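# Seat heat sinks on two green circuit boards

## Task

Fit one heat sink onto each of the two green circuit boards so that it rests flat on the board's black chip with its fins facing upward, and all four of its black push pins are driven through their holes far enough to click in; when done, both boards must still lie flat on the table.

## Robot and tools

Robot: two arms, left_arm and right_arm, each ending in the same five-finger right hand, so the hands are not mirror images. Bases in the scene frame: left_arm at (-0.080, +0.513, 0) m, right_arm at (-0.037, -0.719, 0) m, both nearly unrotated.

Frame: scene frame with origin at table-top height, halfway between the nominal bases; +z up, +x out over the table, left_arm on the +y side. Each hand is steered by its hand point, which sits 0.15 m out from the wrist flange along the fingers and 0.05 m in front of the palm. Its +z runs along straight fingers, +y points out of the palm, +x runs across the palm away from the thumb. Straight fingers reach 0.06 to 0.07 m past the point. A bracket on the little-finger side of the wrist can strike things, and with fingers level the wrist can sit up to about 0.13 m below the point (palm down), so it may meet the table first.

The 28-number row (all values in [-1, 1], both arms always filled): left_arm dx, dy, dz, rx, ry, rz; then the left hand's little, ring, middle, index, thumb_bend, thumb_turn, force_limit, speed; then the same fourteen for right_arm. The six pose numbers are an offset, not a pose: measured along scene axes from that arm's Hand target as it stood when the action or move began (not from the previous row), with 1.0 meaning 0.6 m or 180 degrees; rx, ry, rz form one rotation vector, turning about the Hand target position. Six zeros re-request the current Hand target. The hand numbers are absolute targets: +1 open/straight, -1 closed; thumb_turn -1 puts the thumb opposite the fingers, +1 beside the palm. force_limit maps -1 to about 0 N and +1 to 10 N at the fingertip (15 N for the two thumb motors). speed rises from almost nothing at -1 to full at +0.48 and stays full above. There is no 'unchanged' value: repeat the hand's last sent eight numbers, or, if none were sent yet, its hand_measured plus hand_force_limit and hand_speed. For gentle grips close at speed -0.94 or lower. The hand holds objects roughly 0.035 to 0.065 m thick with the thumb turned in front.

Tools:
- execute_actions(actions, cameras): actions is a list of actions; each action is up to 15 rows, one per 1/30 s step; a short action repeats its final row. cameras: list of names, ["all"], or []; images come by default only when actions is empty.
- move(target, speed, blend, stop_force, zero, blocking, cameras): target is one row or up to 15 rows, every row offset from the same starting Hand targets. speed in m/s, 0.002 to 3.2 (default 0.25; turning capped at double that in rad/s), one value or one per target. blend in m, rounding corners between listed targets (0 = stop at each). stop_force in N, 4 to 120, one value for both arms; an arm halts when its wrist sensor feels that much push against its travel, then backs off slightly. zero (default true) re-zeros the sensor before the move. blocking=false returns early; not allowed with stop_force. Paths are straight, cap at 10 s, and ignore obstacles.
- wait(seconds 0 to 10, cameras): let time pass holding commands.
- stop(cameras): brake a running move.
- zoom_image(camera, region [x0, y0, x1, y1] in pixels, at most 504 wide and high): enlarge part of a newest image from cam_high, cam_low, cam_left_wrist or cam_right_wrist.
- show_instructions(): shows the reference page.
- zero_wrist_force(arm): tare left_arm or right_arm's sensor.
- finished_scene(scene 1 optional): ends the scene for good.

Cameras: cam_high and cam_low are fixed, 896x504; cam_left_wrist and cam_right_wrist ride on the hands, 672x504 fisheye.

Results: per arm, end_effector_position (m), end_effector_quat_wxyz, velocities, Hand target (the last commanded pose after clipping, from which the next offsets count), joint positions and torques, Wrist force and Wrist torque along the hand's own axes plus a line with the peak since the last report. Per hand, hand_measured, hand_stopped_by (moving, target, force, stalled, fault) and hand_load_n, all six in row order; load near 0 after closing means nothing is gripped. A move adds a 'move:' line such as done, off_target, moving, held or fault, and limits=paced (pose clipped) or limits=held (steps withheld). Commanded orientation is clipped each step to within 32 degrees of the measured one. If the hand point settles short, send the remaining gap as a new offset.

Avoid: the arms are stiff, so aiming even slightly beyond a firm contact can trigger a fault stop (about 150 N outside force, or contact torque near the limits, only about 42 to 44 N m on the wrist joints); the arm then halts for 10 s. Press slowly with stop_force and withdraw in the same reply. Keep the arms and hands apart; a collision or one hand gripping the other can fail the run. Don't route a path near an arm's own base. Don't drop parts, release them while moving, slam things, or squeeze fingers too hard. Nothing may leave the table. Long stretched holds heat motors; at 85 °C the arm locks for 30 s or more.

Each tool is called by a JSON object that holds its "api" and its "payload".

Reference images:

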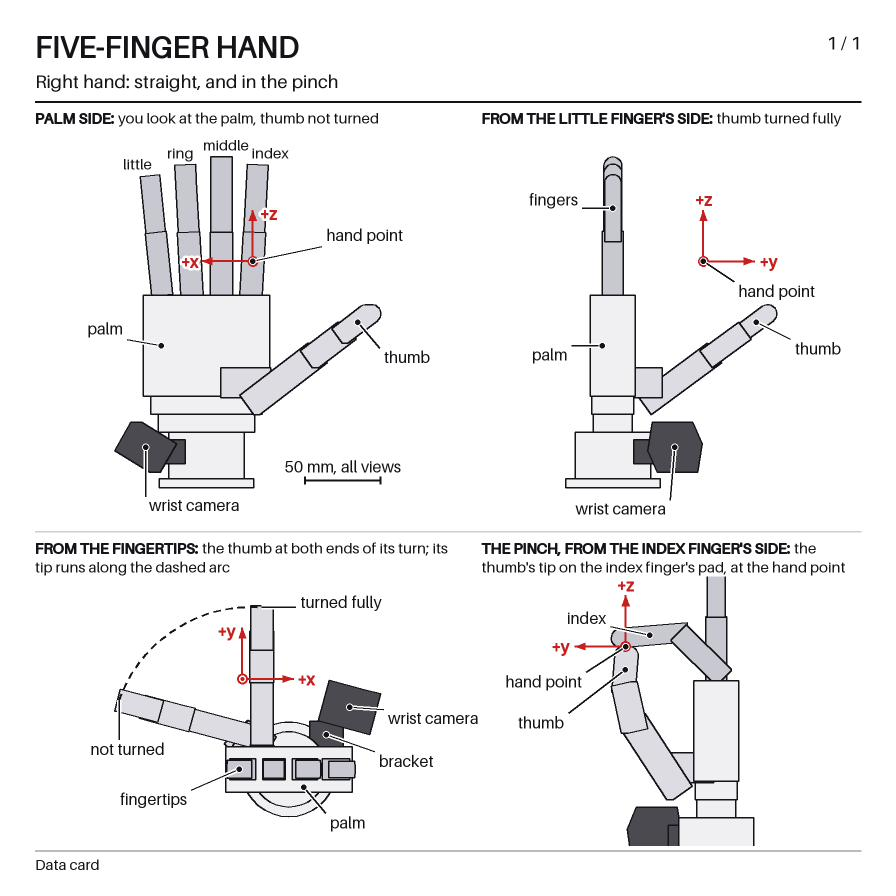

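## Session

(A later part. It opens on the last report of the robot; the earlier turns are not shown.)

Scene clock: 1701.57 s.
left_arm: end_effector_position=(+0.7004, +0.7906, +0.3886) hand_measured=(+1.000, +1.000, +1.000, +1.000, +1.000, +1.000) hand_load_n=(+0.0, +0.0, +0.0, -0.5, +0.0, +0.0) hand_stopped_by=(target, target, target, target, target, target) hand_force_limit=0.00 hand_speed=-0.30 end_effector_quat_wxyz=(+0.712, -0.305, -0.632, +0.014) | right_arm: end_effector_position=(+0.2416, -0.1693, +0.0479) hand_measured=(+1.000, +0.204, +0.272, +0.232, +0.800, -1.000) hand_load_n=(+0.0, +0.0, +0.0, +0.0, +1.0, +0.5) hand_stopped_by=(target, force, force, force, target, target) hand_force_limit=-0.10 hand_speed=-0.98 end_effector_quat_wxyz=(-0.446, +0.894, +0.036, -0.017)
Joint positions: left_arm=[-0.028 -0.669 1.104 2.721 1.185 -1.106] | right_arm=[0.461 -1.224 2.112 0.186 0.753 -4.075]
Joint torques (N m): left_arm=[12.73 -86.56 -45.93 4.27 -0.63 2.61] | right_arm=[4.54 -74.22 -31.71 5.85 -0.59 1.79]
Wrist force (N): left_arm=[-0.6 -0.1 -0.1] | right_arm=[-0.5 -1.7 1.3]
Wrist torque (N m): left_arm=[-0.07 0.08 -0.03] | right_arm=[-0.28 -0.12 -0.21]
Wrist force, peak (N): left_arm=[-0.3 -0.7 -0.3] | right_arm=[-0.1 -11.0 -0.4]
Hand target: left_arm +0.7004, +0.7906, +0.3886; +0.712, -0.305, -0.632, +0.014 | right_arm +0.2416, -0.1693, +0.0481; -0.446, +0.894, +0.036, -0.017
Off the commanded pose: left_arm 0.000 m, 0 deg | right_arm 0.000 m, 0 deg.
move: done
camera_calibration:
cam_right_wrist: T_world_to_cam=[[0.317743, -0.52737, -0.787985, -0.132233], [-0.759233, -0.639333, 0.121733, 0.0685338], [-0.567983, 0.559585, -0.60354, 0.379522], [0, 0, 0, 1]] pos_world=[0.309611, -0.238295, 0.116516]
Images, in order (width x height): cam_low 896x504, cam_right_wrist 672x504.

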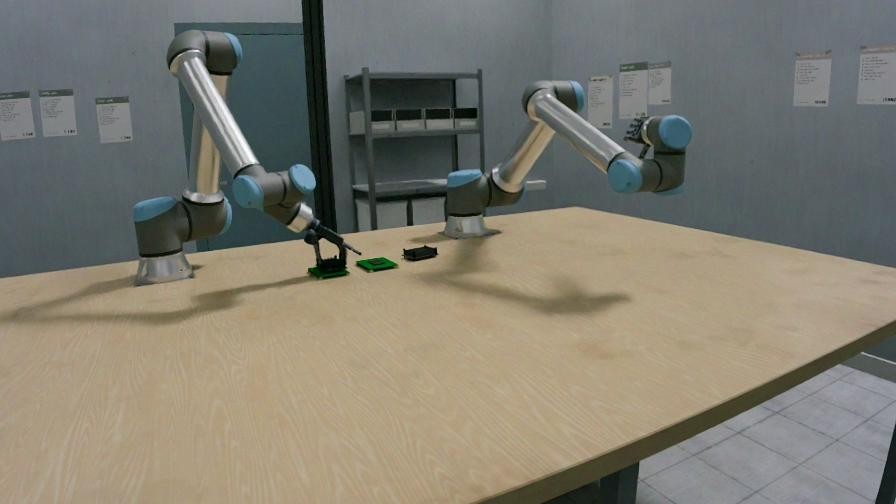

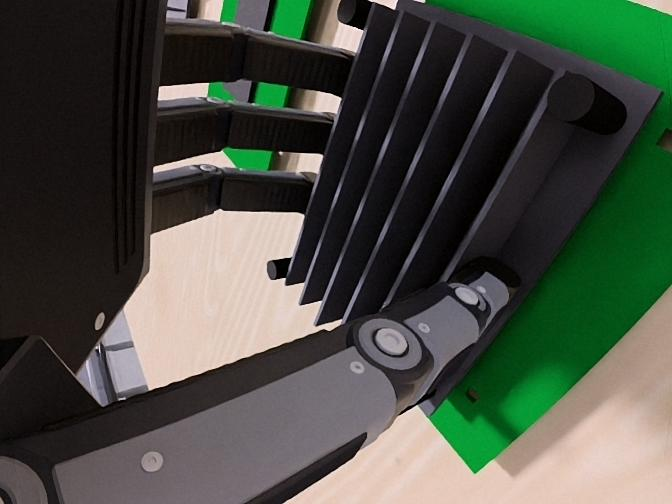

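{"api": "move", "payload": {"target": [0, 0, 0, 0, 0, 0, 1, 1, 1, 1, 1, 1, 0, -0.3, 0, 0, 0, 0, 0, 0, 1, 0.35, 0.4, 0.35, 0.8, -1, -0.1, -0.8], "speed": 0.05}}

{"api": "move", "payload": {"target": [0, 0, 0, 0, 0, 0, 1, 1, 1, 1, 1, 1, 0, -0.3, 0, 0, -0.0058, 0, 0, 0, 1, 0.35, 0.4, 0.35, 0.8, -1, -0.1, -0.8], "speed": 0.03}}

{"api": "move", "payload": {"target": [0, 0, 0, 0, 0, 0, 1, 1, 1, 1, 1, 1, 0, -0.3, 0, 0, 0, 0, 0, 0, 1, -0.1, -0.1, -0.1, 0.8, -1, -0.5, -0.95], "speed": 0.05}}

{"api": "move", "payload": {"target": [0, 0, 0, 0, 0, 0, 1, 1, 1, 1, 1, 1, 0, -0.3, 0, 0, 0, 0, 0, 0, 1, -0.2, -0.2, -0.2, 0.8, -1, 0.0, -0.97], "speed": 0.05}}

{"api": "move", "payload": {"target": [0, 0, 0, 0, 0, 0, 1, 1, 1, 1, 1, 1, 0, -0.3, 0, 0, 0, 0, 0, 0, 1, -0.3, -0.3, -0.3, 0.8, -1, 0.15, -0.97], "speed": 0.05}}

Scene clock: 1726.03 s.
left_arm: end_effector_position=(+0.7004, +0.7906, +0.3886) hand_measured=(+1.000, +1.000, +1.000, +1.000, +1.000, +1.000) hand_load_n=(+0.0, +0.0, +0.0, +0.0, +0.0, +0.0) hand_stopped_by=(target, target, target, target, target, target) hand_force_limit=0.00 hand_speed=-0.30 end_effector_quat_wxyz=(+0.712, -0.305, -0.632, +0.014) | right_arm: end_effector_position=(+0.2416, -0.1693, +0.0481) hand_measured=(+1.000, +0.350, +0.400, +0.350, +0.800, -1.000) hand_load_n=(+0.0, +0.0, +0.0, +0.0, +1.5, +0.0) hand_stopped_by=(target, target, target, target, target, target) hand_force_limit=-0.10 hand_speed=-0.80 end_effector_quat_wxyz=(-0.446, +0.894, +0.036, -0.017)
Joint positions: left_arm=[-0.028 -0.669 1.104 2.721 1.185 -1.106] | right_arm=[0.461 -1.225 2.112 0.186 0.753 -4.075]
Joint torques (N m): left_arm=[11.22 -87.57 -46.38 3.92 -0.92 2.52] | right_arm=[1.97 -72 -31.01 6.03 -1.22 -0.63]
Wrist force (N): left_arm=[-0.2 0.2 -0.4] | right_arm=[-0.6 -1.7 1.1]
Wrist torque (N m): left_arm=[-0.01 0.04 0.00] | right_arm=[-0.27 -0.11 -0.21]
Wrist force, peak (N): left_arm=[-0.6 -0.8 0.1] | right_arm=[-0.6 -2.1 1.5]
Hand target: left_arm +0.7004, +0.7906, +0.3886; +0.712, -0.305, -0.632, +0.014 | right_arm +0.2416, -0.1693, +0.0481; -0.446, +0.894, +0.036, -0.017
Off the commanded pose: left_arm 0.000 m, 0 deg | right_arm 0.000 m, 0 deg.
move: done

Scene clock: 1726.73 s.
left_arm: end_effector_position=(+0.7004, +0.7906, +0.3886) hand_measured=(+1.000, +1.000, +1.000, +1.000, +1.000, +1.000) hand_load_n=(+0.0, +0.0, +0.0, +0.0, +0.0, +0.0) hand_stopped_by=(target, target, target, target, target, target) hand_force_limit=0.00 hand_speed=-0.30 end_effector_quat_wxyz=(+0.712, -0.305, -0.632, +0.014) | right_arm: end_effector_position=(+0.2416, -0.1693, +0.0448) hand_measured=(+1.000, +0.350, +0.400, +0.350, +0.800, -1.000) hand_load_n=(+0.0, +0.0, +0.0, +0.0, +1.0, +0.0) hand_stopped_by=(target, target, target, target, target, target) hand_force_limit=-0.10 hand_speed=-0.80 end_effector_quat_wxyz=(-0.446, +0.894, +0.036, -0.017)
Joint positions: left_arm=[-0.028 -0.669 1.104 2.721 1.185 -1.106] | right_arm=[0.461 -1.22 2.113 0.18 0.753 -4.075]
Joint torques (N m): left_arm=[10.74 -86.88 -45.93 4.34 -0.53 2.21] | right_arm=[0.69 -33.24 -13.1 -0.54 -1.54 -1.39]
Wrist force (N): left_arm=[-0.1 -0.1 -0.4] | right_arm=[-0.2 -2.7 0.7]
Wrist torque (N m): left_arm=[-0.05 0.03 0.00] | right_arm=[-0.33 -0.15 -0.21]
Wrist force, peak (N): left_arm=[-0.4 -0.7 0.0] | right_arm=[0.0 -2.9 0.7]
Hand target: left_arm +0.7004, +0.7906, +0.3886; +0.712, -0.305, -0.632, +0.014 | right_arm +0.2416, -0.1693, +0.0446; -0.446, +0.894, +0.036, -0.017
Off the commanded pose: left_arm 0.000 m, 0 deg | right_arm 0.000 m, 0 deg.
move: done

Scene clock: 1728.67 s.
left_arm: end_effector_position=(+0.7004, +0.7906, +0.3886) hand_measured=(+1.000, +1.000, +1.000, +1.000, +1.000, +1.000) hand_load_n=(+0.0, +0.0, +0.0, +0.0, +0.0, +0.0) hand_stopped_by=(target, target, target, target, target, target) hand_force_limit=0.00 hand_speed=-0.30 end_effector_quat_wxyz=(+0.712, -0.305, -0.632, +0.014) | right_arm: end_effector_position=(+0.2416, -0.1693, +0.0446) hand_measured=(+1.000, +0.110, +0.284, +0.218, +0.800, -1.000) hand_load_n=(+0.0, +3.0, +1.0, +1.5, +3.5, +0.0) hand_stopped_by=(target, force, force, force, target, target) hand_force_limit=-0.50 hand_speed=-0.95 end_effector_quat_wxyz=(-0.446, +0.894, +0.036, -0.017)
Joint positions: left_arm=[-0.028 -0.669 1.104 2.721 1.185 -1.106] | right_arm=[0.461 -1.22 2.113 0.18 0.753 -4.075]
Joint torques (N m): left_arm=[12.57 -88.02 -47.6 4.14 -0.98 2.32] | right_arm=[-0.41 -38.08 -12.95 0.25 -2.08 0.36]
Wrist force (N): left_arm=[0.1 0.0 -0.3] | right_arm=[-0.1 -5.4 0.7]
Wrist torque (N m): left_arm=[-0.03 0.00 0.01] | right_arm=[-0.28 -0.20 -0.22]
Wrist force, peak (N): left_arm=[-0.4 -0.8 -0.2] | right_arm=[0.0 -7.5 0.9]
Hand target: left_arm +0.7004, +0.7906, +0.3886; +0.712, -0.305, -0.632, +0.014 | right_arm +0.2416, -0.1693, +0.0446; -0.446, +0.894, +0.036, -0.017
Off the commanded pose: left_arm 0.000 m, 0 deg | right_arm 0.000 m, 0 deg.
move: done

Scene clock: 1729.20 s.
left_arm: end_effector_position=(+0.7004, +0.7906, +0.3886) hand_measured=(+1.000, +1.000, +1.000, +1.000, +1.000, +1.000) hand_load_n=(+0.0, +0.0, +0.0, +0.0, +0.0, +0.0) hand_stopped_by=(target, target, target, target, target, target) hand_force_limit=0.00 hand_speed=-0.30 end_effector_quat_wxyz=(+0.712, -0.305, -0.632, +0.014) | right_arm: end_effector_position=(+0.2416, -0.1693, +0.0446) hand_measured=(+1.000, +0.100, +0.268, +0.194, +0.802, -1.000) hand_load_n=(+0.0, +3.5, +5.0, +4.5, +9.0, +1.0) hand_stopped_by=(target, force, force, force, target, target) hand_force_limit=0.00 hand_speed=-0.97 end_effector_quat_wxyz=(-0.446, +0.894, +0.036, -0.017)
Joint positions: left_arm=[-0.028 -0.669 1.104 2.721 1.185 -1.106] | right_arm=[0.461 -1.22 2.113 0.18 0.753 -4.075]
Joint torques (N m): left_arm=[13.57 -87.4 -46.85 4.09 -0.77 2.67] | right_arm=[-1.34 -36.25 -13.22 0.85 -2.26 0.91]
Wrist force (N): left_arm=[-0.4 -0.3 -0.1] | right_arm=[-0.5 -9.4 -0.8]
Wrist torque (N m): left_arm=[-0.10 0.04 -0.02] | right_arm=[-0.25 -0.12 -0.24]
Wrist force, peak (N): left_arm=[-0.5 -0.5 -0.2] | right_arm=[-0.4 -9.9 -1.1]
Hand target: left_arm +0.7004, +0.7906, +0.3886; +0.712, -0.305, -0.632, +0.014 | right_arm +0.2416, -0.1693, +0.0446; -0.446, +0.894, +0.036, -0.017
Off the commanded pose: left_arm 0.000 m, 0 deg | right_arm 0.000 m, 0 deg.
move: done

Scene clock: 1730.37 s.
left_arm: end_effector_position=(+0.7004, +0.7906, +0.3886) hand_measured=(+1.000, +1.000, +1.000, +1.000, +1.000, +1.000) hand_load_n=(+0.0, +0.0, +0.0, +0.0, +0.0, +0.0) hand_stopped_by=(target, target, target, target, target, target) hand_force_limit=0.00 hand_speed=-0.30 end_effector_quat_wxyz=(+0.712, -0.305, -0.632, +0.014) | right_arm: end_effector_position=(+0.2416, -0.1693, +0.0446) hand_measured=(+1.000, +0.092, +0.264, +0.112, +0.802, -1.000) hand_load_n=(-0.5, +5.0, +5.0, +5.5, +12.0, +1.0) hand_stopped_by=(target, force, force, force, target, target) hand_force_limit=0.15 hand_speed=-0.97 end_effector_quat_wxyz=(-0.446, +0.894, +0.036, -0.017)
Joint positions: left_arm=[-0.028 -0.669 1.104 2.721 1.185 -1.106] | right_arm=[0.461 -1.22 2.113 0.18 0.753 -4.075]
Joint torques (N m): left_arm=[13.05 -87.68 -46.38 4.11 -0.74 2.11] | right_arm=[-1.45 -36.44 -13.27 1.62 -2.27 1.72]
Wrist force (N): left_arm=[-0.3 -0.2 -0.2] | right_arm=[-0.5 -6.4 0.7]
Wrist torque (N m): left_arm=[-0.07 0.04 -0.01] | right_arm=[-0.55 -0.15 -0.24]
Wrist force, peak (N): left_arm=[-0.8 -0.4 0.1] | right_arm=[0.2 -11.0 -0.7]
Hand target: left_arm +0.7004, +0.7906, +0.3886; +0.712, -0.305, -0.632, +0.014 | right_arm +0.2416, -0.1693, +0.0446; -0.446, +0.894, +0.036, -0.017
Off the commanded pose: left_arm 0.000 m, 0 deg | right_arm 0.000 m, 0 deg.
move: done

{"api": "move", "payload": {"target": [0, 0, 0, 0, 0, 0, 1, 1, 1, 1, 1, 1, 0, -0.3, 0, 0, 0.0083, 0, 0, 0, 1, -0.3, -0.3, -0.3, 0.8, -1, 0.15, -0.97], "speed": 0.02, "cameras": ["cam_right_wrist", "cam_low"]}}

{"api": "zoom_image", "payload": {"camera": "cam_right_wrist", "region": [472, 0, 672, 200]}}

{"api": "zoom_image", "payload": {"camera": "cam_right_wrist", "region": [372, 300, 572, 500]}}

{"api": "zoom_image", "payload": {"camera": "cam_low", "region": [300, 240, 360, 285]}}

Scene clock: 1740.43 s.
left_arm: end_effector_position=(+0.7004, +0.7906, +0.3886) hand_measured=(+1.000, +1.000, +1.000, +1.000, +1.000, +1.000) hand_load_n=(+0.0, +0.0, +0.0, +0.0, +0.0, +0.0) hand_stopped_by=(target, target, target, target, target, target) hand_force_limit=0.00 hand_speed=-0.30 end_effector_quat_wxyz=(+0.712, -0.305, -0.632, +0.014) | right_arm: end_effector_position=(+0.2416, -0.1693, +0.0494) hand_measured=(+1.000, +0.092, +0.264, +0.112, +0.802, -1.000) hand_load_n=(+0.0, +4.0, +4.0, +5.0, +13.0, +1.5) hand_stopped_by=(target, force, force, force, target, target) hand_force_limit=0.15 hand_speed=-0.97 end_effector_quat_wxyz=(-0.446, +0.894, +0.036, -0.017)
Joint positions: left_arm=[-0.028 -0.669 1.104 2.721 1.185 -1.106] | right_arm=[0.461 -1.227 2.111 0.189 0.753 -4.075]
Joint torques (N m): left_arm=[13.51 -85.74 -47.11 4.36 -0.73 2.21] | right_arm=[-5.24 -74.52 -32.22 6.19 -2.31 1.74]
Wrist force (N): left_arm=[-0.3 -0.3 -0.3] | right_arm=[-0.4 -0.6 2.8]
Wrist torque (N m): left_arm=[-0.08 0.05 -0.01] | right_arm=[-0.26 -0.17 -0.18]
Wrist force, peak (N): left_arm=[-0.3 -0.6 -0.5] | right_arm=[-0.3 -6.5 0.3]
Hand target: left_arm +0.7004, +0.7906, +0.3886; +0.712, -0.305, -0.632, +0.014 | right_arm +0.2416, -0.1693, +0.0496; -0.446, +0.894, +0.036, -0.017
Off the commanded pose: left_arm 0.000 m, 0 deg | right_arm 0.000 m, 0 deg.
move: done
camera_calibration:
cam_right_wrist: T_world_to_cam=[[0.317743, -0.52737, -0.787985, -0.130972], [-0.759233, -0.639333, 0.121733, 0.068339], [-0.567983, 0.559585, -0.60354, 0.380488], [0, 0, 0, 1]] pos_world=[0.309611, -0.238295, 0.118116]
Images, in order (width x height): cam_low 896x504, cam_right_wrist 672x504.

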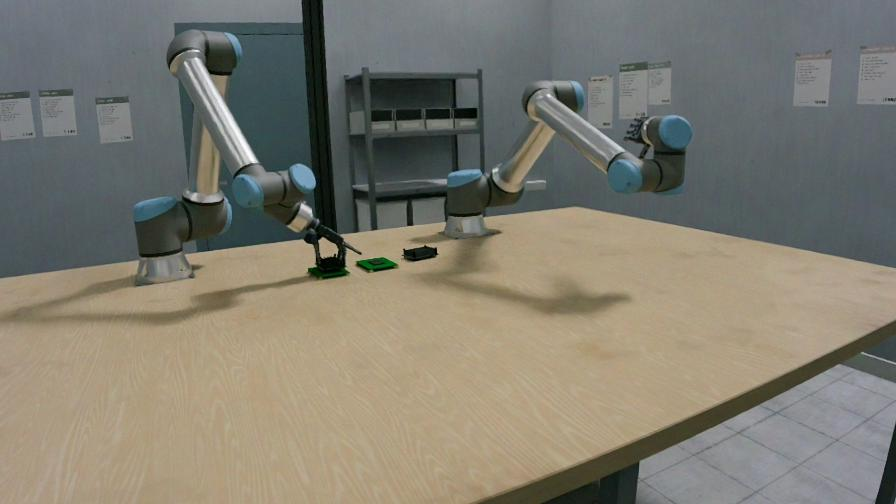

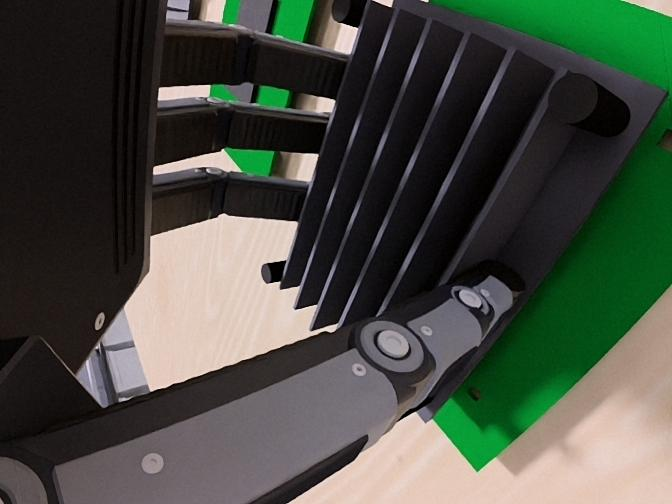

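Scaled by 2.520 from the camera's 672x504 image, which has a finer 960x720 frame.

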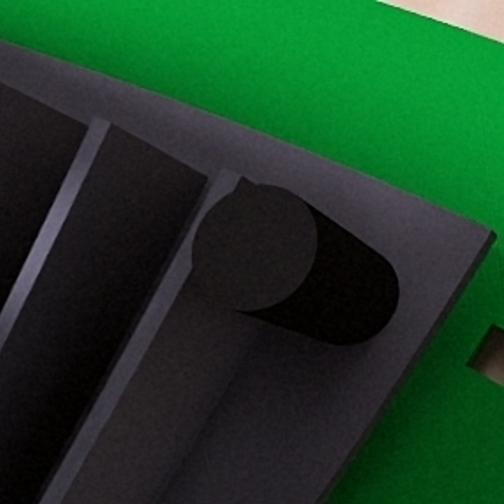

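Scaled by 2.520 from the camera's 672x504 image, which has a finer 960x720 frame.

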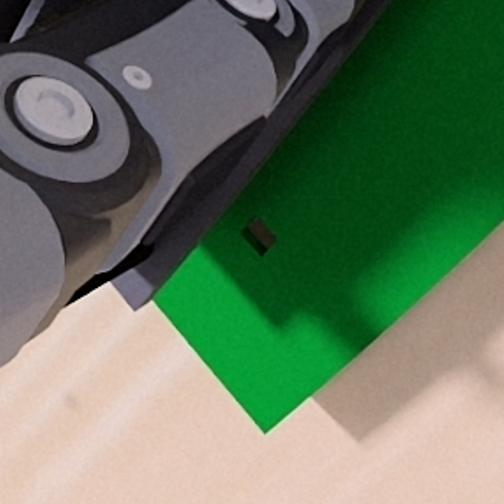

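Scaled by 8.400 from the camera's 896x504 image, which has a finer 1280x720 frame.

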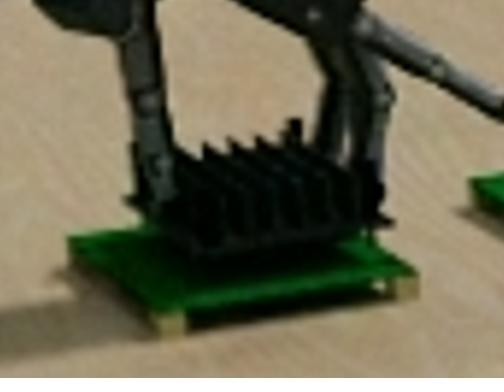

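{"api": "zoom_image", "payload": {"camera": "cam_low", "region": [304, 250, 334, 280]}}

{"api": "zoom_image", "payload": {"camera": "cam_low", "region": [326, 250, 356, 280]}}

Scaled by 16.800 from the camera's 896x504 image, which has a finer 1280x720 frame.

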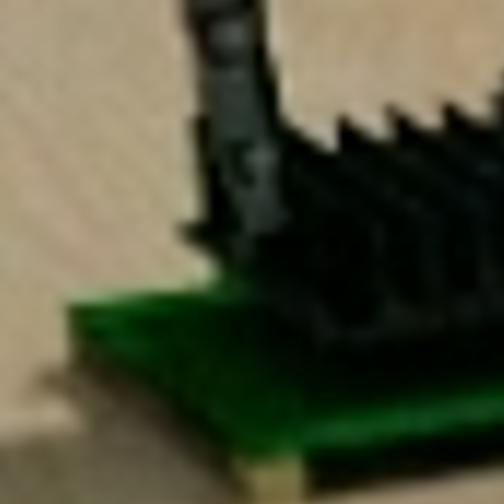

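Scaled by 16.800 from the camera's 896x504 image, which has a finer 1280x720 frame.

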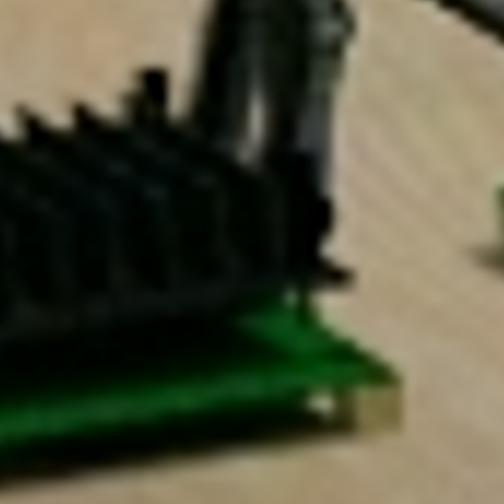

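{"api": "move", "payload": {"target": [0, 0, 0, 0, 0, 0, 1, 1, 1, 1, 1, 1, 0, -0.3, 0.002, -0.0147, 0, 0, 0, 0.0022, 1, -0.3, -0.3, -0.3, 0.8, -1, 0.15, -0.97], "speed": 0.03, "cameras": ["cam_right_wrist", "cam_low"]}}

{"api": "zoom_image", "payload": {"camera": "cam_right_wrist", "region": [472, 0, 672, 200]}}

{"api": "zoom_image", "payload": {"camera": "cam_right_wrist", "region": [372, 300, 572, 500]}}

Scene clock: 1837.37 s.
left_arm: end_effector_position=(+0.7004, +0.7906, +0.3886) hand_measured=(+1.000, +1.000, +1.000, +1.000, +1.000, +1.000) hand_load_n=(+0.0, +0.0, +0.0, +0.0, +0.0, +0.0) hand_stopped_by=(target, target, target, target, target, target) hand_force_limit=0.00 hand_speed=-0.30 end_effector_quat_wxyz=(+0.712, -0.305, -0.632, +0.014) | right_arm: end_effector_position=(+0.2428, -0.1780, +0.0496) hand_measured=(+1.000, +0.092, +0.264, +0.112, +0.802, -1.000) hand_load_n=(+0.0, +4.0, +4.0, +4.5, +13.0, +1.0) hand_stopped_by=(target, force, force, force, target, target) hand_force_limit=0.15 hand_speed=-0.97 end_effector_quat_wxyz=(-0.446, +0.894, +0.039, -0.019) end_effector_velocity=(+0.000, -0.001, +0.000) end_effector_angular_velocity=(+0.000, -0.002, +0.002)
Joint positions: left_arm=[-0.028 -0.669 1.104 2.721 1.185 -1.106] | right_arm=[0.442 -1.228 2.12 0.206 0.741 -4.108]
Joint velocities: left_arm=[within noise] | right_arm=[-0.001 -0.001 0 0.002 -0.001 -0.005]
Joint torques (N m): left_arm=[11.97 -86.15 -47.61 4.15 -0.79 2.37] | right_arm=[-10.42 -71.89 -12.66 6.12 -4.96 -2.54]
Wrist force (N): left_arm=[-0.5 -0.5 0.0] | right_arm=[-0.1 -0.3 3.3]
Wrist torque (N m): left_arm=[-0.13 0.06 -0.03] | right_arm=[-0.25 -0.21 0.03]
Wrist force, peak (N): left_arm=[-0.4 -0.7 -0.6] | right_arm=[-0.5 -0.4 3.6]
Hand target: left_arm +0.7004, +0.7906, +0.3886; +0.712, -0.305, -0.632, +0.014 | right_arm +0.2428, -0.1781, +0.0496; -0.446, +0.894, +0.039, -0.019
Off the commanded pose: left_arm 0.000 m, 0 deg | right_arm 0.000 m, 0 deg.
move: done
camera_calibration:
cam_right_wrist: T_world_to_cam=[[0.321325, -0.525212, -0.787974, -0.136356], [-0.754861, -0.644486, 0.121751, 0.0616332], [-0.571782, 0.555689, -0.603552, 0.386322], [0, 0, 0, 1]] pos_world=[0.311231, -0.246569, 0.118216]
Images, in order (width x height): cam_low 896x504, cam_right_wrist 672x504.

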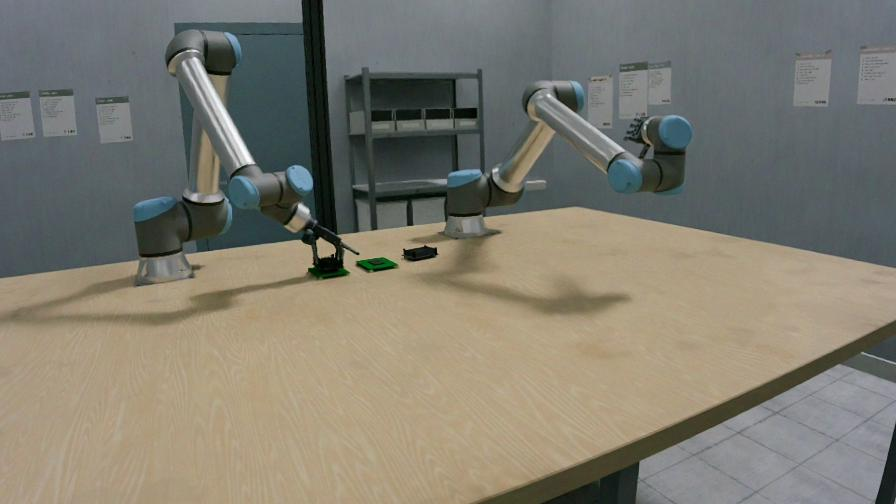

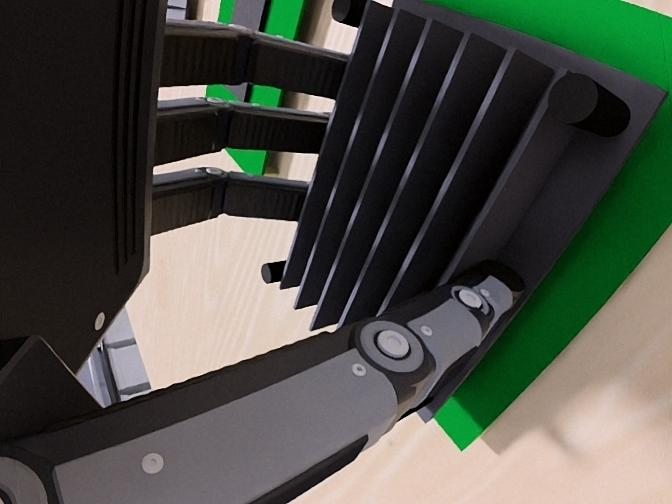

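Scaled by 2.520 from the camera's 672x504 image, which has a finer 960x720 frame.

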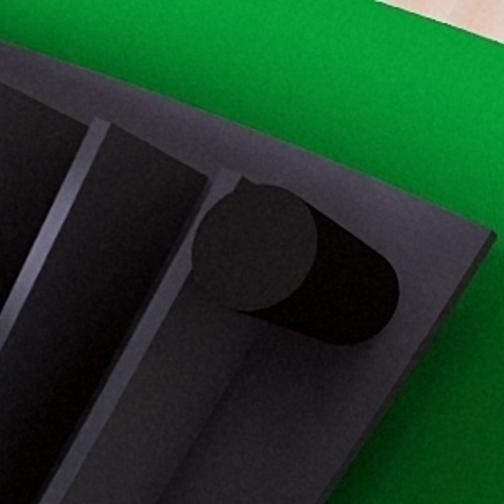

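Scaled by 2.520 from the camera's 672x504 image, which has a finer 960x720 frame.

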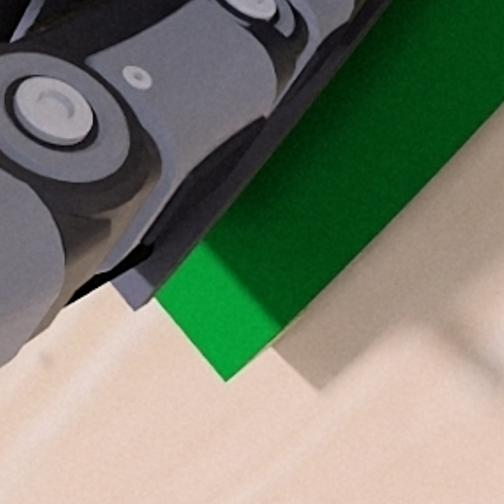

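{"api": "move", "payload": {"target": [0, 0, 0, 0, 0, 0, 1, 1, 1, 1, 1, 1, 0, -0.3, 0, 0, -0.022, 0, 0, 0, 1, -0.3, -0.3, -0.3, 0.8, -1, 0.15, -0.97], "speed": 0.006, "stop_force": 4, "cameras": ["cam_right_wrist", "cam_low"]}}

{"api": "zoom_image", "payload": {"camera": "cam_low", "region": [304, 245, 354, 285]}}

Scene clock: 1854.83 s.
left_arm: end_effector_position=(+0.7004, +0.7906, +0.3886) hand_measured=(+1.000, +1.000, +1.000, +1.000, +1.000, +1.000) hand_load_n=(+0.0, +0.0, +0.0, +0.0, +0.0, +0.0) hand_stopped_by=(target, target, target, target, target, target) hand_force_limit=0.00 hand_speed=-0.30 end_effector_quat_wxyz=(+0.712, -0.305, -0.632, +0.014) | right_arm: end_effector_position=(+0.2427, -0.1781, +0.0446) hand_measured=(+1.000, +0.092, +0.264, +0.112, +0.802, -1.000) hand_load_n=(+0.0, +3.5, +3.5, +4.5, +13.0, +1.5) hand_stopped_by=(target, force, force, force, target, target) hand_force_limit=0.15 hand_speed=-0.97 end_effector_quat_wxyz=(-0.446, +0.894, +0.039, -0.019)
Joint positions: left_arm=[-0.028 -0.669 1.104 2.721 1.185 -1.106] | right_arm=[0.442 -1.22 2.122 0.196 0.741 -4.108]
Joint torques (N m): left_arm=[12.61 -86.21 -47.38 3.92 -1.07 2.6] | right_arm=[-8.28 -70.95 -30.61 5.61 1.71 -2.67]
Wrist force (N): left_arm=[-0.4 -0.5 0.3] | right_arm=[-1.1 -2.9 -0.2]
Wrist torque (N m): left_arm=[-0.14 0.04 -0.02] | right_arm=[-0.40 -0.11 -0.01]
Wrist force, peak (N): left_arm=[-0.1 -0.4 -0.8] | right_arm=[-0.6 -9.6 -4.6]
Hand target: left_arm +0.7004, +0.7906, +0.3886; +0.712, -0.305, -0.632, +0.014 | right_arm +0.2428, -0.1781, +0.0446; -0.446, +0.894, +0.039, -0.019 (not the last commanded pose)
Off the commanded pose: left_arm 0.000 m, 0 deg | right_arm 0.008 m, 0 deg.
move: contact (right_arm)
camera_calibration:
cam_right_wrist: T_world_to_cam=[[0.32133, -0.525148, -0.788014, -0.140251], [-0.754757, -0.644597, 0.121803, 0.0621001], [-0.571917, 0.55562, -0.603487, 0.383437], [0, 0, 0, 1]] pos_world=[0.311231, -0.246668, 0.113316]
Images, in order (width x height): cam_low 896x504, cam_right_wrist 672x504.

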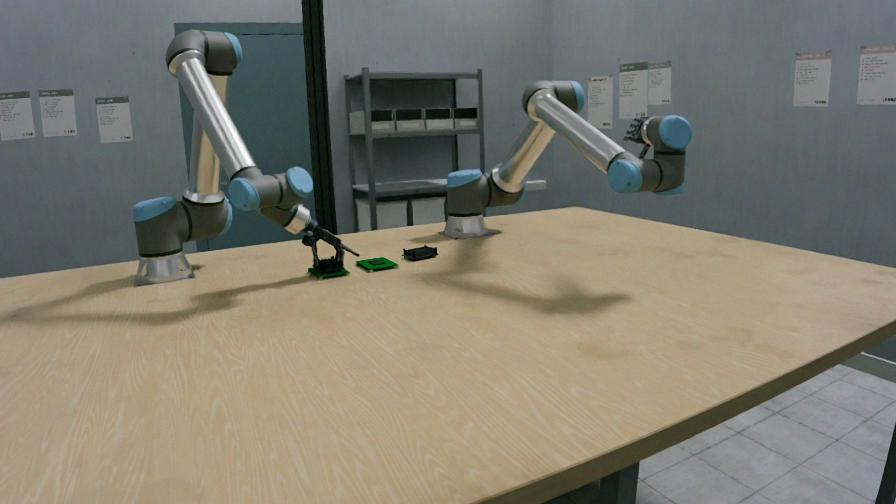

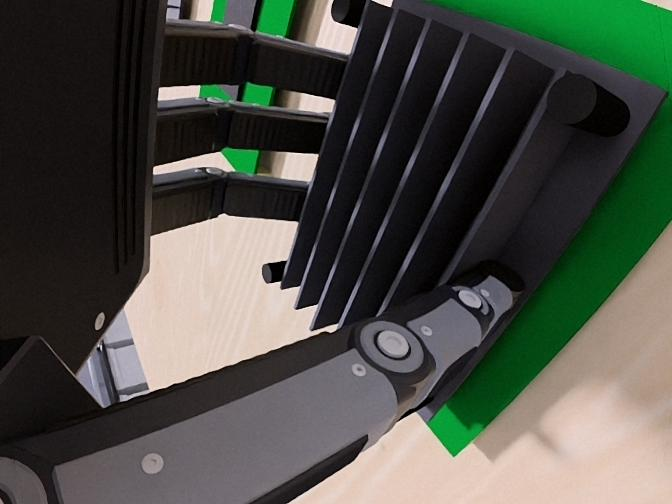

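Scaled by 10.080 from the camera's 896x504 image, which has a finer 1280x720 frame.

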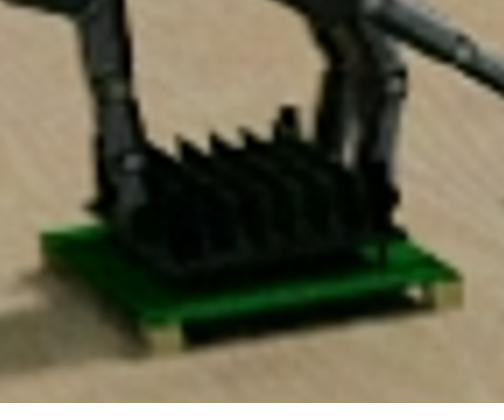

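{"api": "move", "payload": {"target": [0, 0, 0, 0, 0, 0, 1, 1, 1, 1, 1, 1, 0, -0.3, 0, 0, -0.0035, 0, 0, 0, 1, -0.3, -0.3, -0.3, 0.8, -1, 0.15, -0.97], "speed": 0.006, "cameras": ["cam_right_wrist"]}}

{"api": "wait", "payload": {"seconds": 0.3}}

Scene clock: 1886.40 s.
left_arm: end_effector_position=(+0.7004, +0.7906, +0.3886) hand_measured=(+1.000, +1.000, +1.000, +1.000, +1.000, +1.000) hand_load_n=(+0.0, +0.0, +0.0, +0.0, +0.0, +0.0) hand_stopped_by=(target, target, target, target, target, target) hand_force_limit=0.00 hand_speed=-0.30 end_effector_quat_wxyz=(+0.712, -0.305, -0.632, +0.014) | right_arm: end_effector_position=(+0.2428, -0.1781, +0.0427) hand_measured=(+1.000, +0.092, +0.264, +0.112, +0.802, -1.000) hand_load_n=(-0.5, +1.5, +2.5, +2.0, +14.5, +0.5) hand_stopped_by=(target, force, force, force, target, target) hand_force_limit=0.15 hand_speed=-0.97 end_effector_quat_wxyz=(-0.446, +0.894, +0.040, -0.019)
Joint positions: left_arm=[-0.028 -0.669 1.104 2.721 1.185 -1.106] | right_arm=[0.442 -1.217 2.123 0.193 0.741 -4.108]
Joint torques (N m): left_arm=[12.52 -86.93 -46.57 3.95 -0.5 2.07] | right_arm=[-0.73 -24.13 -3.78 -0.54 1.67 -2.37]
Wrist force (N): left_arm=[-0.3 -0.3 0.1] | right_arm=[4.7 -17.6 -16.4]
Wrist torque (N m): left_arm=[-0.11 0.02 -0.01] | right_arm=[-0.33 0.31 -0.30]
Wrist force, peak (N): left_arm=[-0.4 -0.8 0.1] | right_arm=[4.6 -17.7 -16.6]
Hand target: left_arm +0.7004, +0.7906, +0.3886; +0.712, -0.305, -0.632, +0.014 | right_arm +0.2428, -0.1781, +0.0425; -0.446, +0.894, +0.039, -0.019
Off the commanded pose: left_arm 0.000 m, 0 deg | right_arm 0.000 m, 0 deg.
move: done
camera_calibration:
cam_right_wrist: T_world_to_cam=[[0.321423, -0.525127, -0.78799, -0.141754], [-0.754818, -0.644556, 0.121649, 0.0625177], [-0.571784, 0.555688, -0.603551, 0.382275], [0, 0, 0, 1]] pos_world=[0.311331, -0.246568, 0.111417]
Images, in order (width x height): cam_right_wrist 672x504.

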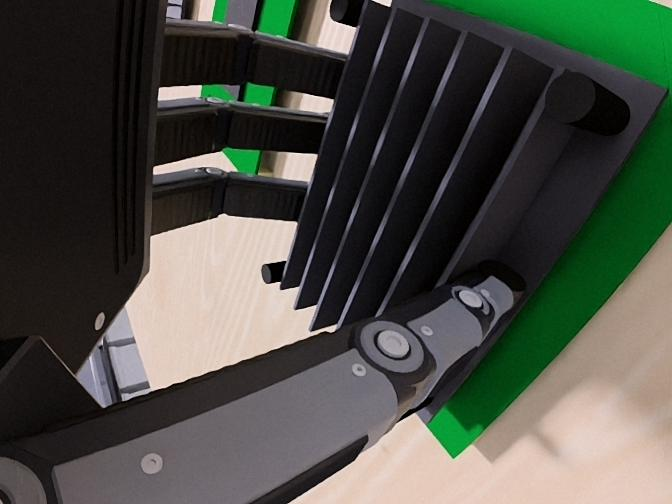

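Scene clock: 1886.70 s.
left_arm: end_effector_position=(+0.7004, +0.7906, +0.3886) hand_measured=(+1.000, +1.000, +1.000, +1.000, +1.000, +1.000) hand_load_n=(+0.0, +0.0, +0.0, +0.0, +0.0, +0.0) hand_stopped_by=(target, target, target, target, target, target) hand_force_limit=0.00 hand_speed=-0.30 end_effector_quat_wxyz=(+0.712, -0.305, -0.632, +0.014) | right_arm: end_effector_position=(+0.2428, -0.1781, +0.0425) hand_measured=(+1.000, +0.092, +0.264, +0.112, +0.802, -1.000) hand_load_n=(+0.0, +2.5, +3.5, +2.5, +13.5, +0.0) hand_stopped_by=(target, force, force, force, target, target) hand_force_limit=0.15 hand_speed=-0.97 end_effector_quat_wxyz=(-0.446, +0.894, +0.039, -0.019)
Joint positions: left_arm=[-0.028 -0.669 1.104 2.721 1.185 -1.106] | right_arm=[0.442 -1.217 2.123 0.192 0.741 -4.108]
Joint torques (N m): left_arm=[12.87 -87.96 -47.93 4.07 -0.96 2.19] | right_arm=[-1.24 -26.16 -5.95 -0.67 1.91 -1.72]
Wrist force (N): left_arm=[-0.2 -0.1 0.3] | right_arm=[3.2 -17.6 -12.5]
Wrist torque (N m): left_arm=[-0.10 0.00 0.00] | right_arm=[-0.41 0.17 -0.34]
Wrist force, peak (N): left_arm=[-0.3 -0.6 0.0] | right_arm=[5.5 -18.8 -18.7]
Hand target: left_arm +0.7004, +0.7906, +0.3886; +0.712, -0.305, -0.632, +0.014 | right_arm +0.2428, -0.1781, +0.0425; -0.446, +0.894, +0.039, -0.019
Off the commanded pose: left_arm 0.000 m, 0 deg | right_arm 0.000 m, 0 deg.
wait: 0.30 s; at rest by 0.17 s

{"api": "move", "payload": {"target": [[0, 0, 0, 0, 0, 0, 1, 1, 1, 1, 1, 1, 0, -0.3, 0, 0, 0.0068, 0, 0, 0, 1, -0.3, -0.3, -0.3, 0.8, -1, 0.15, -0.97],[0, 0, 0, 0, 0, 0, 1, 1, 1, 1, 1, 1, 0, -0.3, 0, -0.00167, 0.0068, 0, 0, 0, 1, -0.3, -0.3, -0.3, 0.8, -1, 0.15, -0.97]], "speed": 0.02}}

{"api": "move", "payload": {"target": [0, 0, 0, 0, 0, 0, 1, 1, 1, 1, 1, 1, 0, -0.3, 0, 0, -0.011, 0, 0, 0, 1, -0.3, -0.3, -0.3, 0.8, -1, 0.15, -0.97], "speed": 0.006, "stop_force": 5}}

{"api": "move", "payload": {"target": [[0, 0, 0, 0, 0, 0, 1, 1, 1, 1, 1, 1, 0, -0.3, 0, 0, 0.0033, 0, 0, 0, 1, -0.3, -0.3, -0.3, 0.8, -1, 0.15, -0.97],[0, 0, 0, 0, 0, 0, 1, 1, 1, 1, 1, 1, 0, -0.3, 0, -0.00167, 0.0033, 0, 0, 0, 1, -0.3, -0.3, -0.3, 0.8, -1, 0.15, -0.97]], "speed": 0.02}}

{"api": "move", "payload": {"target": [0, 0, 0, 0, 0, 0, 1, 1, 1, 1, 1, 1, 0, -0.3, 0, 0, -0.011, 0, 0, 0, 1, -0.3, -0.3, -0.3, 0.8, -1, 0.15, -0.97], "speed": 0.006, "stop_force": 5, "cameras": ["cam_right_wrist", "cam_low"]}}

Scene clock: 1921.10 s.
left_arm: end_effector_position=(+0.7004, +0.7906, +0.3886) hand_measured=(+1.000, +1.000, +1.000, +1.000, +1.000, +1.000) hand_load_n=(+0.0, +0.0, +0.0, +0.0, +0.0, +0.0) hand_stopped_by=(target, target, target, target, target, target) hand_force_limit=0.00 hand_speed=-0.30 end_effector_quat_wxyz=(+0.712, -0.305, -0.632, +0.014) | right_arm: end_effector_position=(+0.2428, -0.1789, +0.0466) hand_measured=(+1.000, +0.092, +0.264, +0.112, +0.802, -1.000) hand_load_n=(+0.0, +4.0, +3.0, +5.0, +13.0, +1.0) hand_stopped_by=(target, force, force, force, target, target) hand_force_limit=0.15 hand_speed=-0.97 end_effector_quat_wxyz=(-0.446, +0.894, +0.040, -0.019) end_effector_velocity=(-0.001, -0.002, +0.000) end_effector_angular_velocity=(+0.000, +0.000, +0.001)
Joint positions: left_arm=[-0.028 -0.669 1.104 2.721 1.185 -1.106] | right_arm=[0.44 -1.224 2.122 0.201 0.74 -4.11]
Joint velocities: left_arm=[within noise] | right_arm=[-0.003 -0.002 0.003 0.002 -0.002 -0.005]
Joint torques (N m): left_arm=[11.59 -87.46 -47.42 4.27 -0.43 2.02] | right_arm=[-6.26 -73.07 -12.97 6.19 -4.66 -2.34]
Wrist force (N): left_arm=[-0.3 -0.4 0.0] | right_arm=[-0.4 -0.6 3.2]
Wrist torque (N m): left_arm=[-0.11 0.04 -0.02] | right_arm=[-0.28 -0.19 0.02]
Wrist force, peak (N): left_arm=[-0.8 -0.6 -0.2] | right_arm=[3.1 -18.7 -14.0]
Hand target: left_arm +0.7004, +0.7906, +0.3886; +0.712, -0.305, -0.632, +0.014 | right_arm +0.2428, -0.1791, +0.0466; -0.446, +0.894, +0.039, -0.019
Off the commanded pose: left_arm 0.000 m, 0 deg | right_arm 0.000 m, 0 deg.
move: done

Scene clock: 1923.03 s.
left_arm: end_effector_position=(+0.7004, +0.7906, +0.3886) hand_measured=(+1.000, +1.000, +1.000, +1.000, +1.000, +1.000) hand_load_n=(+0.0, +0.0, +0.0, +0.0, +0.0, +0.0) hand_stopped_by=(target, target, target, target, target, target) hand_force_limit=0.00 hand_speed=-0.30 end_effector_quat_wxyz=(+0.712, -0.305, -0.632, +0.014) | right_arm: end_effector_position=(+0.2428, -0.1791, +0.0444) hand_measured=(+1.000, +0.092, +0.264, +0.112, +0.802, -1.000) hand_load_n=(+0.0, +3.0, +3.5, +4.0, +13.5, +1.0) hand_stopped_by=(target, force, force, force, target, target) hand_force_limit=0.15 hand_speed=-0.97 end_effector_quat_wxyz=(-0.446, +0.894, +0.039, -0.019)
Joint positions: left_arm=[-0.028 -0.669 1.104 2.721 1.185 -1.106] | right_arm=[0.44 -1.22 2.123 0.197 0.74 -4.111]
Joint torques (N m): left_arm=[13.07 -88.04 -46.3 4.45 -0.33 2.01] | right_arm=[-3.79 -71.71 -30.83 6.03 1.86 -2.19]
Wrist force (N): left_arm=[0.1 -0.4 -0.5] | right_arm=[-0.6 -3.0 0.4]
Wrist torque (N m): left_arm=[-0.08 -0.01 0.01] | right_arm=[-0.28 -0.15 0.00]
Wrist force, peak (N): left_arm=[-0.1 -0.8 -0.3] | right_arm=[0.1 -6.5 -3.3]
Hand target: left_arm +0.7004, +0.7906, +0.3886; +0.712, -0.305, -0.632, +0.014 | right_arm +0.2428, -0.1791, +0.0444; -0.446, +0.894, +0.039, -0.019 (not the last commanded pose)
Off the commanded pose: left_arm 0.000 m, 0 deg | right_arm 0.004 m, 0 deg.
move: contact (right_arm)

Scene clock: 1923.87 s.
left_arm: end_effector_position=(+0.7004, +0.7906, +0.3886) hand_measured=(+1.000, +1.000, +1.000, +1.000, +1.000, +1.000) hand_load_n=(+0.0, +0.0, +0.0, +0.0, +0.0, +0.0) hand_stopped_by=(target, target, target, target, target, target) hand_force_limit=0.00 hand_speed=-0.30 end_effector_quat_wxyz=(+0.712, -0.305, -0.632, +0.014) | right_arm: end_effector_position=(+0.2428, -0.1799, +0.0464) hand_measured=(+1.000, +0.092, +0.264, +0.112, +0.802, -1.000) hand_load_n=(+0.0, +4.0, +3.5, +4.5, +12.5, +1.5) hand_stopped_by=(target, force, force, force, target, target) hand_force_limit=0.15 hand_speed=-0.97 end_effector_quat_wxyz=(-0.446, +0.894, +0.040, -0.019)
Joint positions: left_arm=[-0.028 -0.669 1.104 2.721 1.185 -1.106] | right_arm=[0.438 -1.224 2.123 0.202 0.739 -4.113]
Joint torques (N m): left_arm=[11.5 -87.79 -46.64 4.13 -0.16 2.04] | right_arm=[-11.27 -74.14 -13.14 6.37 -4.64 -2.37]
Wrist force (N): left_arm=[-0.1 -0.5 -0.3] | right_arm=[0.0 -0.5 3.2]
Wrist torque (N m): left_arm=[-0.11 0.01 0.00] | right_arm=[-0.28 -0.23 0.04]
Wrist force, peak (N): left_arm=[-0.2 -0.7 -0.5] | right_arm=[-0.4 -0.4 3.7]
Hand target: left_arm +0.7004, +0.7906, +0.3886; +0.712, -0.305, -0.632, +0.014 | right_arm +0.2428, -0.1801, +0.0464; -0.446, +0.894, +0.039, -0.019
Off the commanded pose: left_arm 0.000 m, 0 deg | right_arm 0.000 m, 0 deg.
move: done

Scene clock: 1925.40 s.
left_arm: end_effector_position=(+0.7004, +0.7906, +0.3886) hand_measured=(+1.000, +1.000, +1.000, +1.000, +1.000, +1.000) hand_load_n=(+0.0, +0.0, +0.0, +0.0, +0.0, +0.0) hand_stopped_by=(target, target, target, target, target, target) hand_force_limit=0.00 hand_speed=-0.30 end_effector_quat_wxyz=(+0.712, -0.305, -0.632, +0.014) | right_arm: end_effector_position=(+0.2427, -0.1801, +0.0444) hand_measured=(+1.000, +0.092, +0.264, +0.112, +0.802, -1.000) hand_load_n=(+0.0, +3.0, +3.5, +4.0, +13.5, +1.0) hand_stopped_by=(target, force, force, force, target, target) hand_force_limit=0.15 hand_speed=-0.97 end_effector_quat_wxyz=(-0.446, +0.894, +0.039, -0.019)
Joint positions: left_arm=[-0.028 -0.669 1.104 2.721 1.185 -1.106] | right_arm=[0.438 -1.221 2.125 0.198 0.739 -4.113]
Joint torques (N m): left_arm=[12.39 -86.91 -47.14 4.11 -0.49 1.88] | right_arm=[-4.14 -70.24 -28.62 5.87 2.27 -1.52]
Wrist force (N): left_arm=[-0.2 -0.2 -0.7] | right_arm=[-0.7 -3.4 -0.8]
Wrist torque (N m): left_arm=[-0.04 0.04 0.00] | right_arm=[-0.19 -0.16 0.01]
Wrist force, peak (N): left_arm=[-0.2 -0.9 -0.2] | right_arm=[0.5 -9.2 -5.9]
Hand target: left_arm +0.7004, +0.7906, +0.3886; +0.712, -0.305, -0.632, +0.014 | right_arm +0.2428, -0.1801, +0.0444; -0.446, +0.894, +0.040, -0.019 (not the last commanded pose)
Off the commanded pose: left_arm 0.000 m, 0 deg | right_arm 0.005 m, 0 deg.
move: contact (right_arm)
camera_calibration:
cam_right_wrist: T_world_to_cam=[[0.321358, -0.525067, -0.788057, -0.141521], [-0.754768, -0.644603, 0.121703, 0.0608609], [-0.571886, 0.55569, -0.603453, 0.384371], [0, 0, 0, 1]] pos_world=[0.311231, -0.248668, 0.113016]
Images, in order (width x height): cam_low 896x504, cam_right_wrist 672x504.

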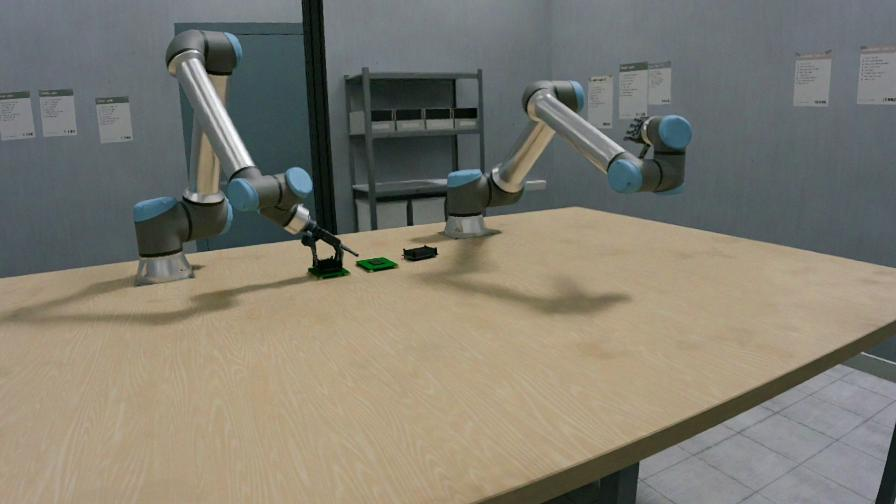

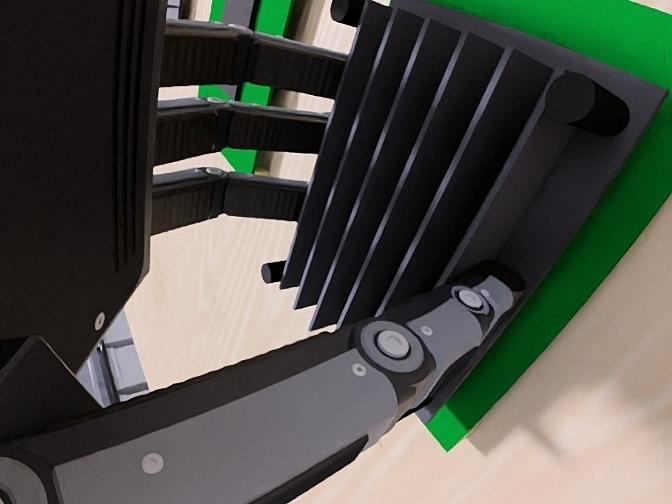

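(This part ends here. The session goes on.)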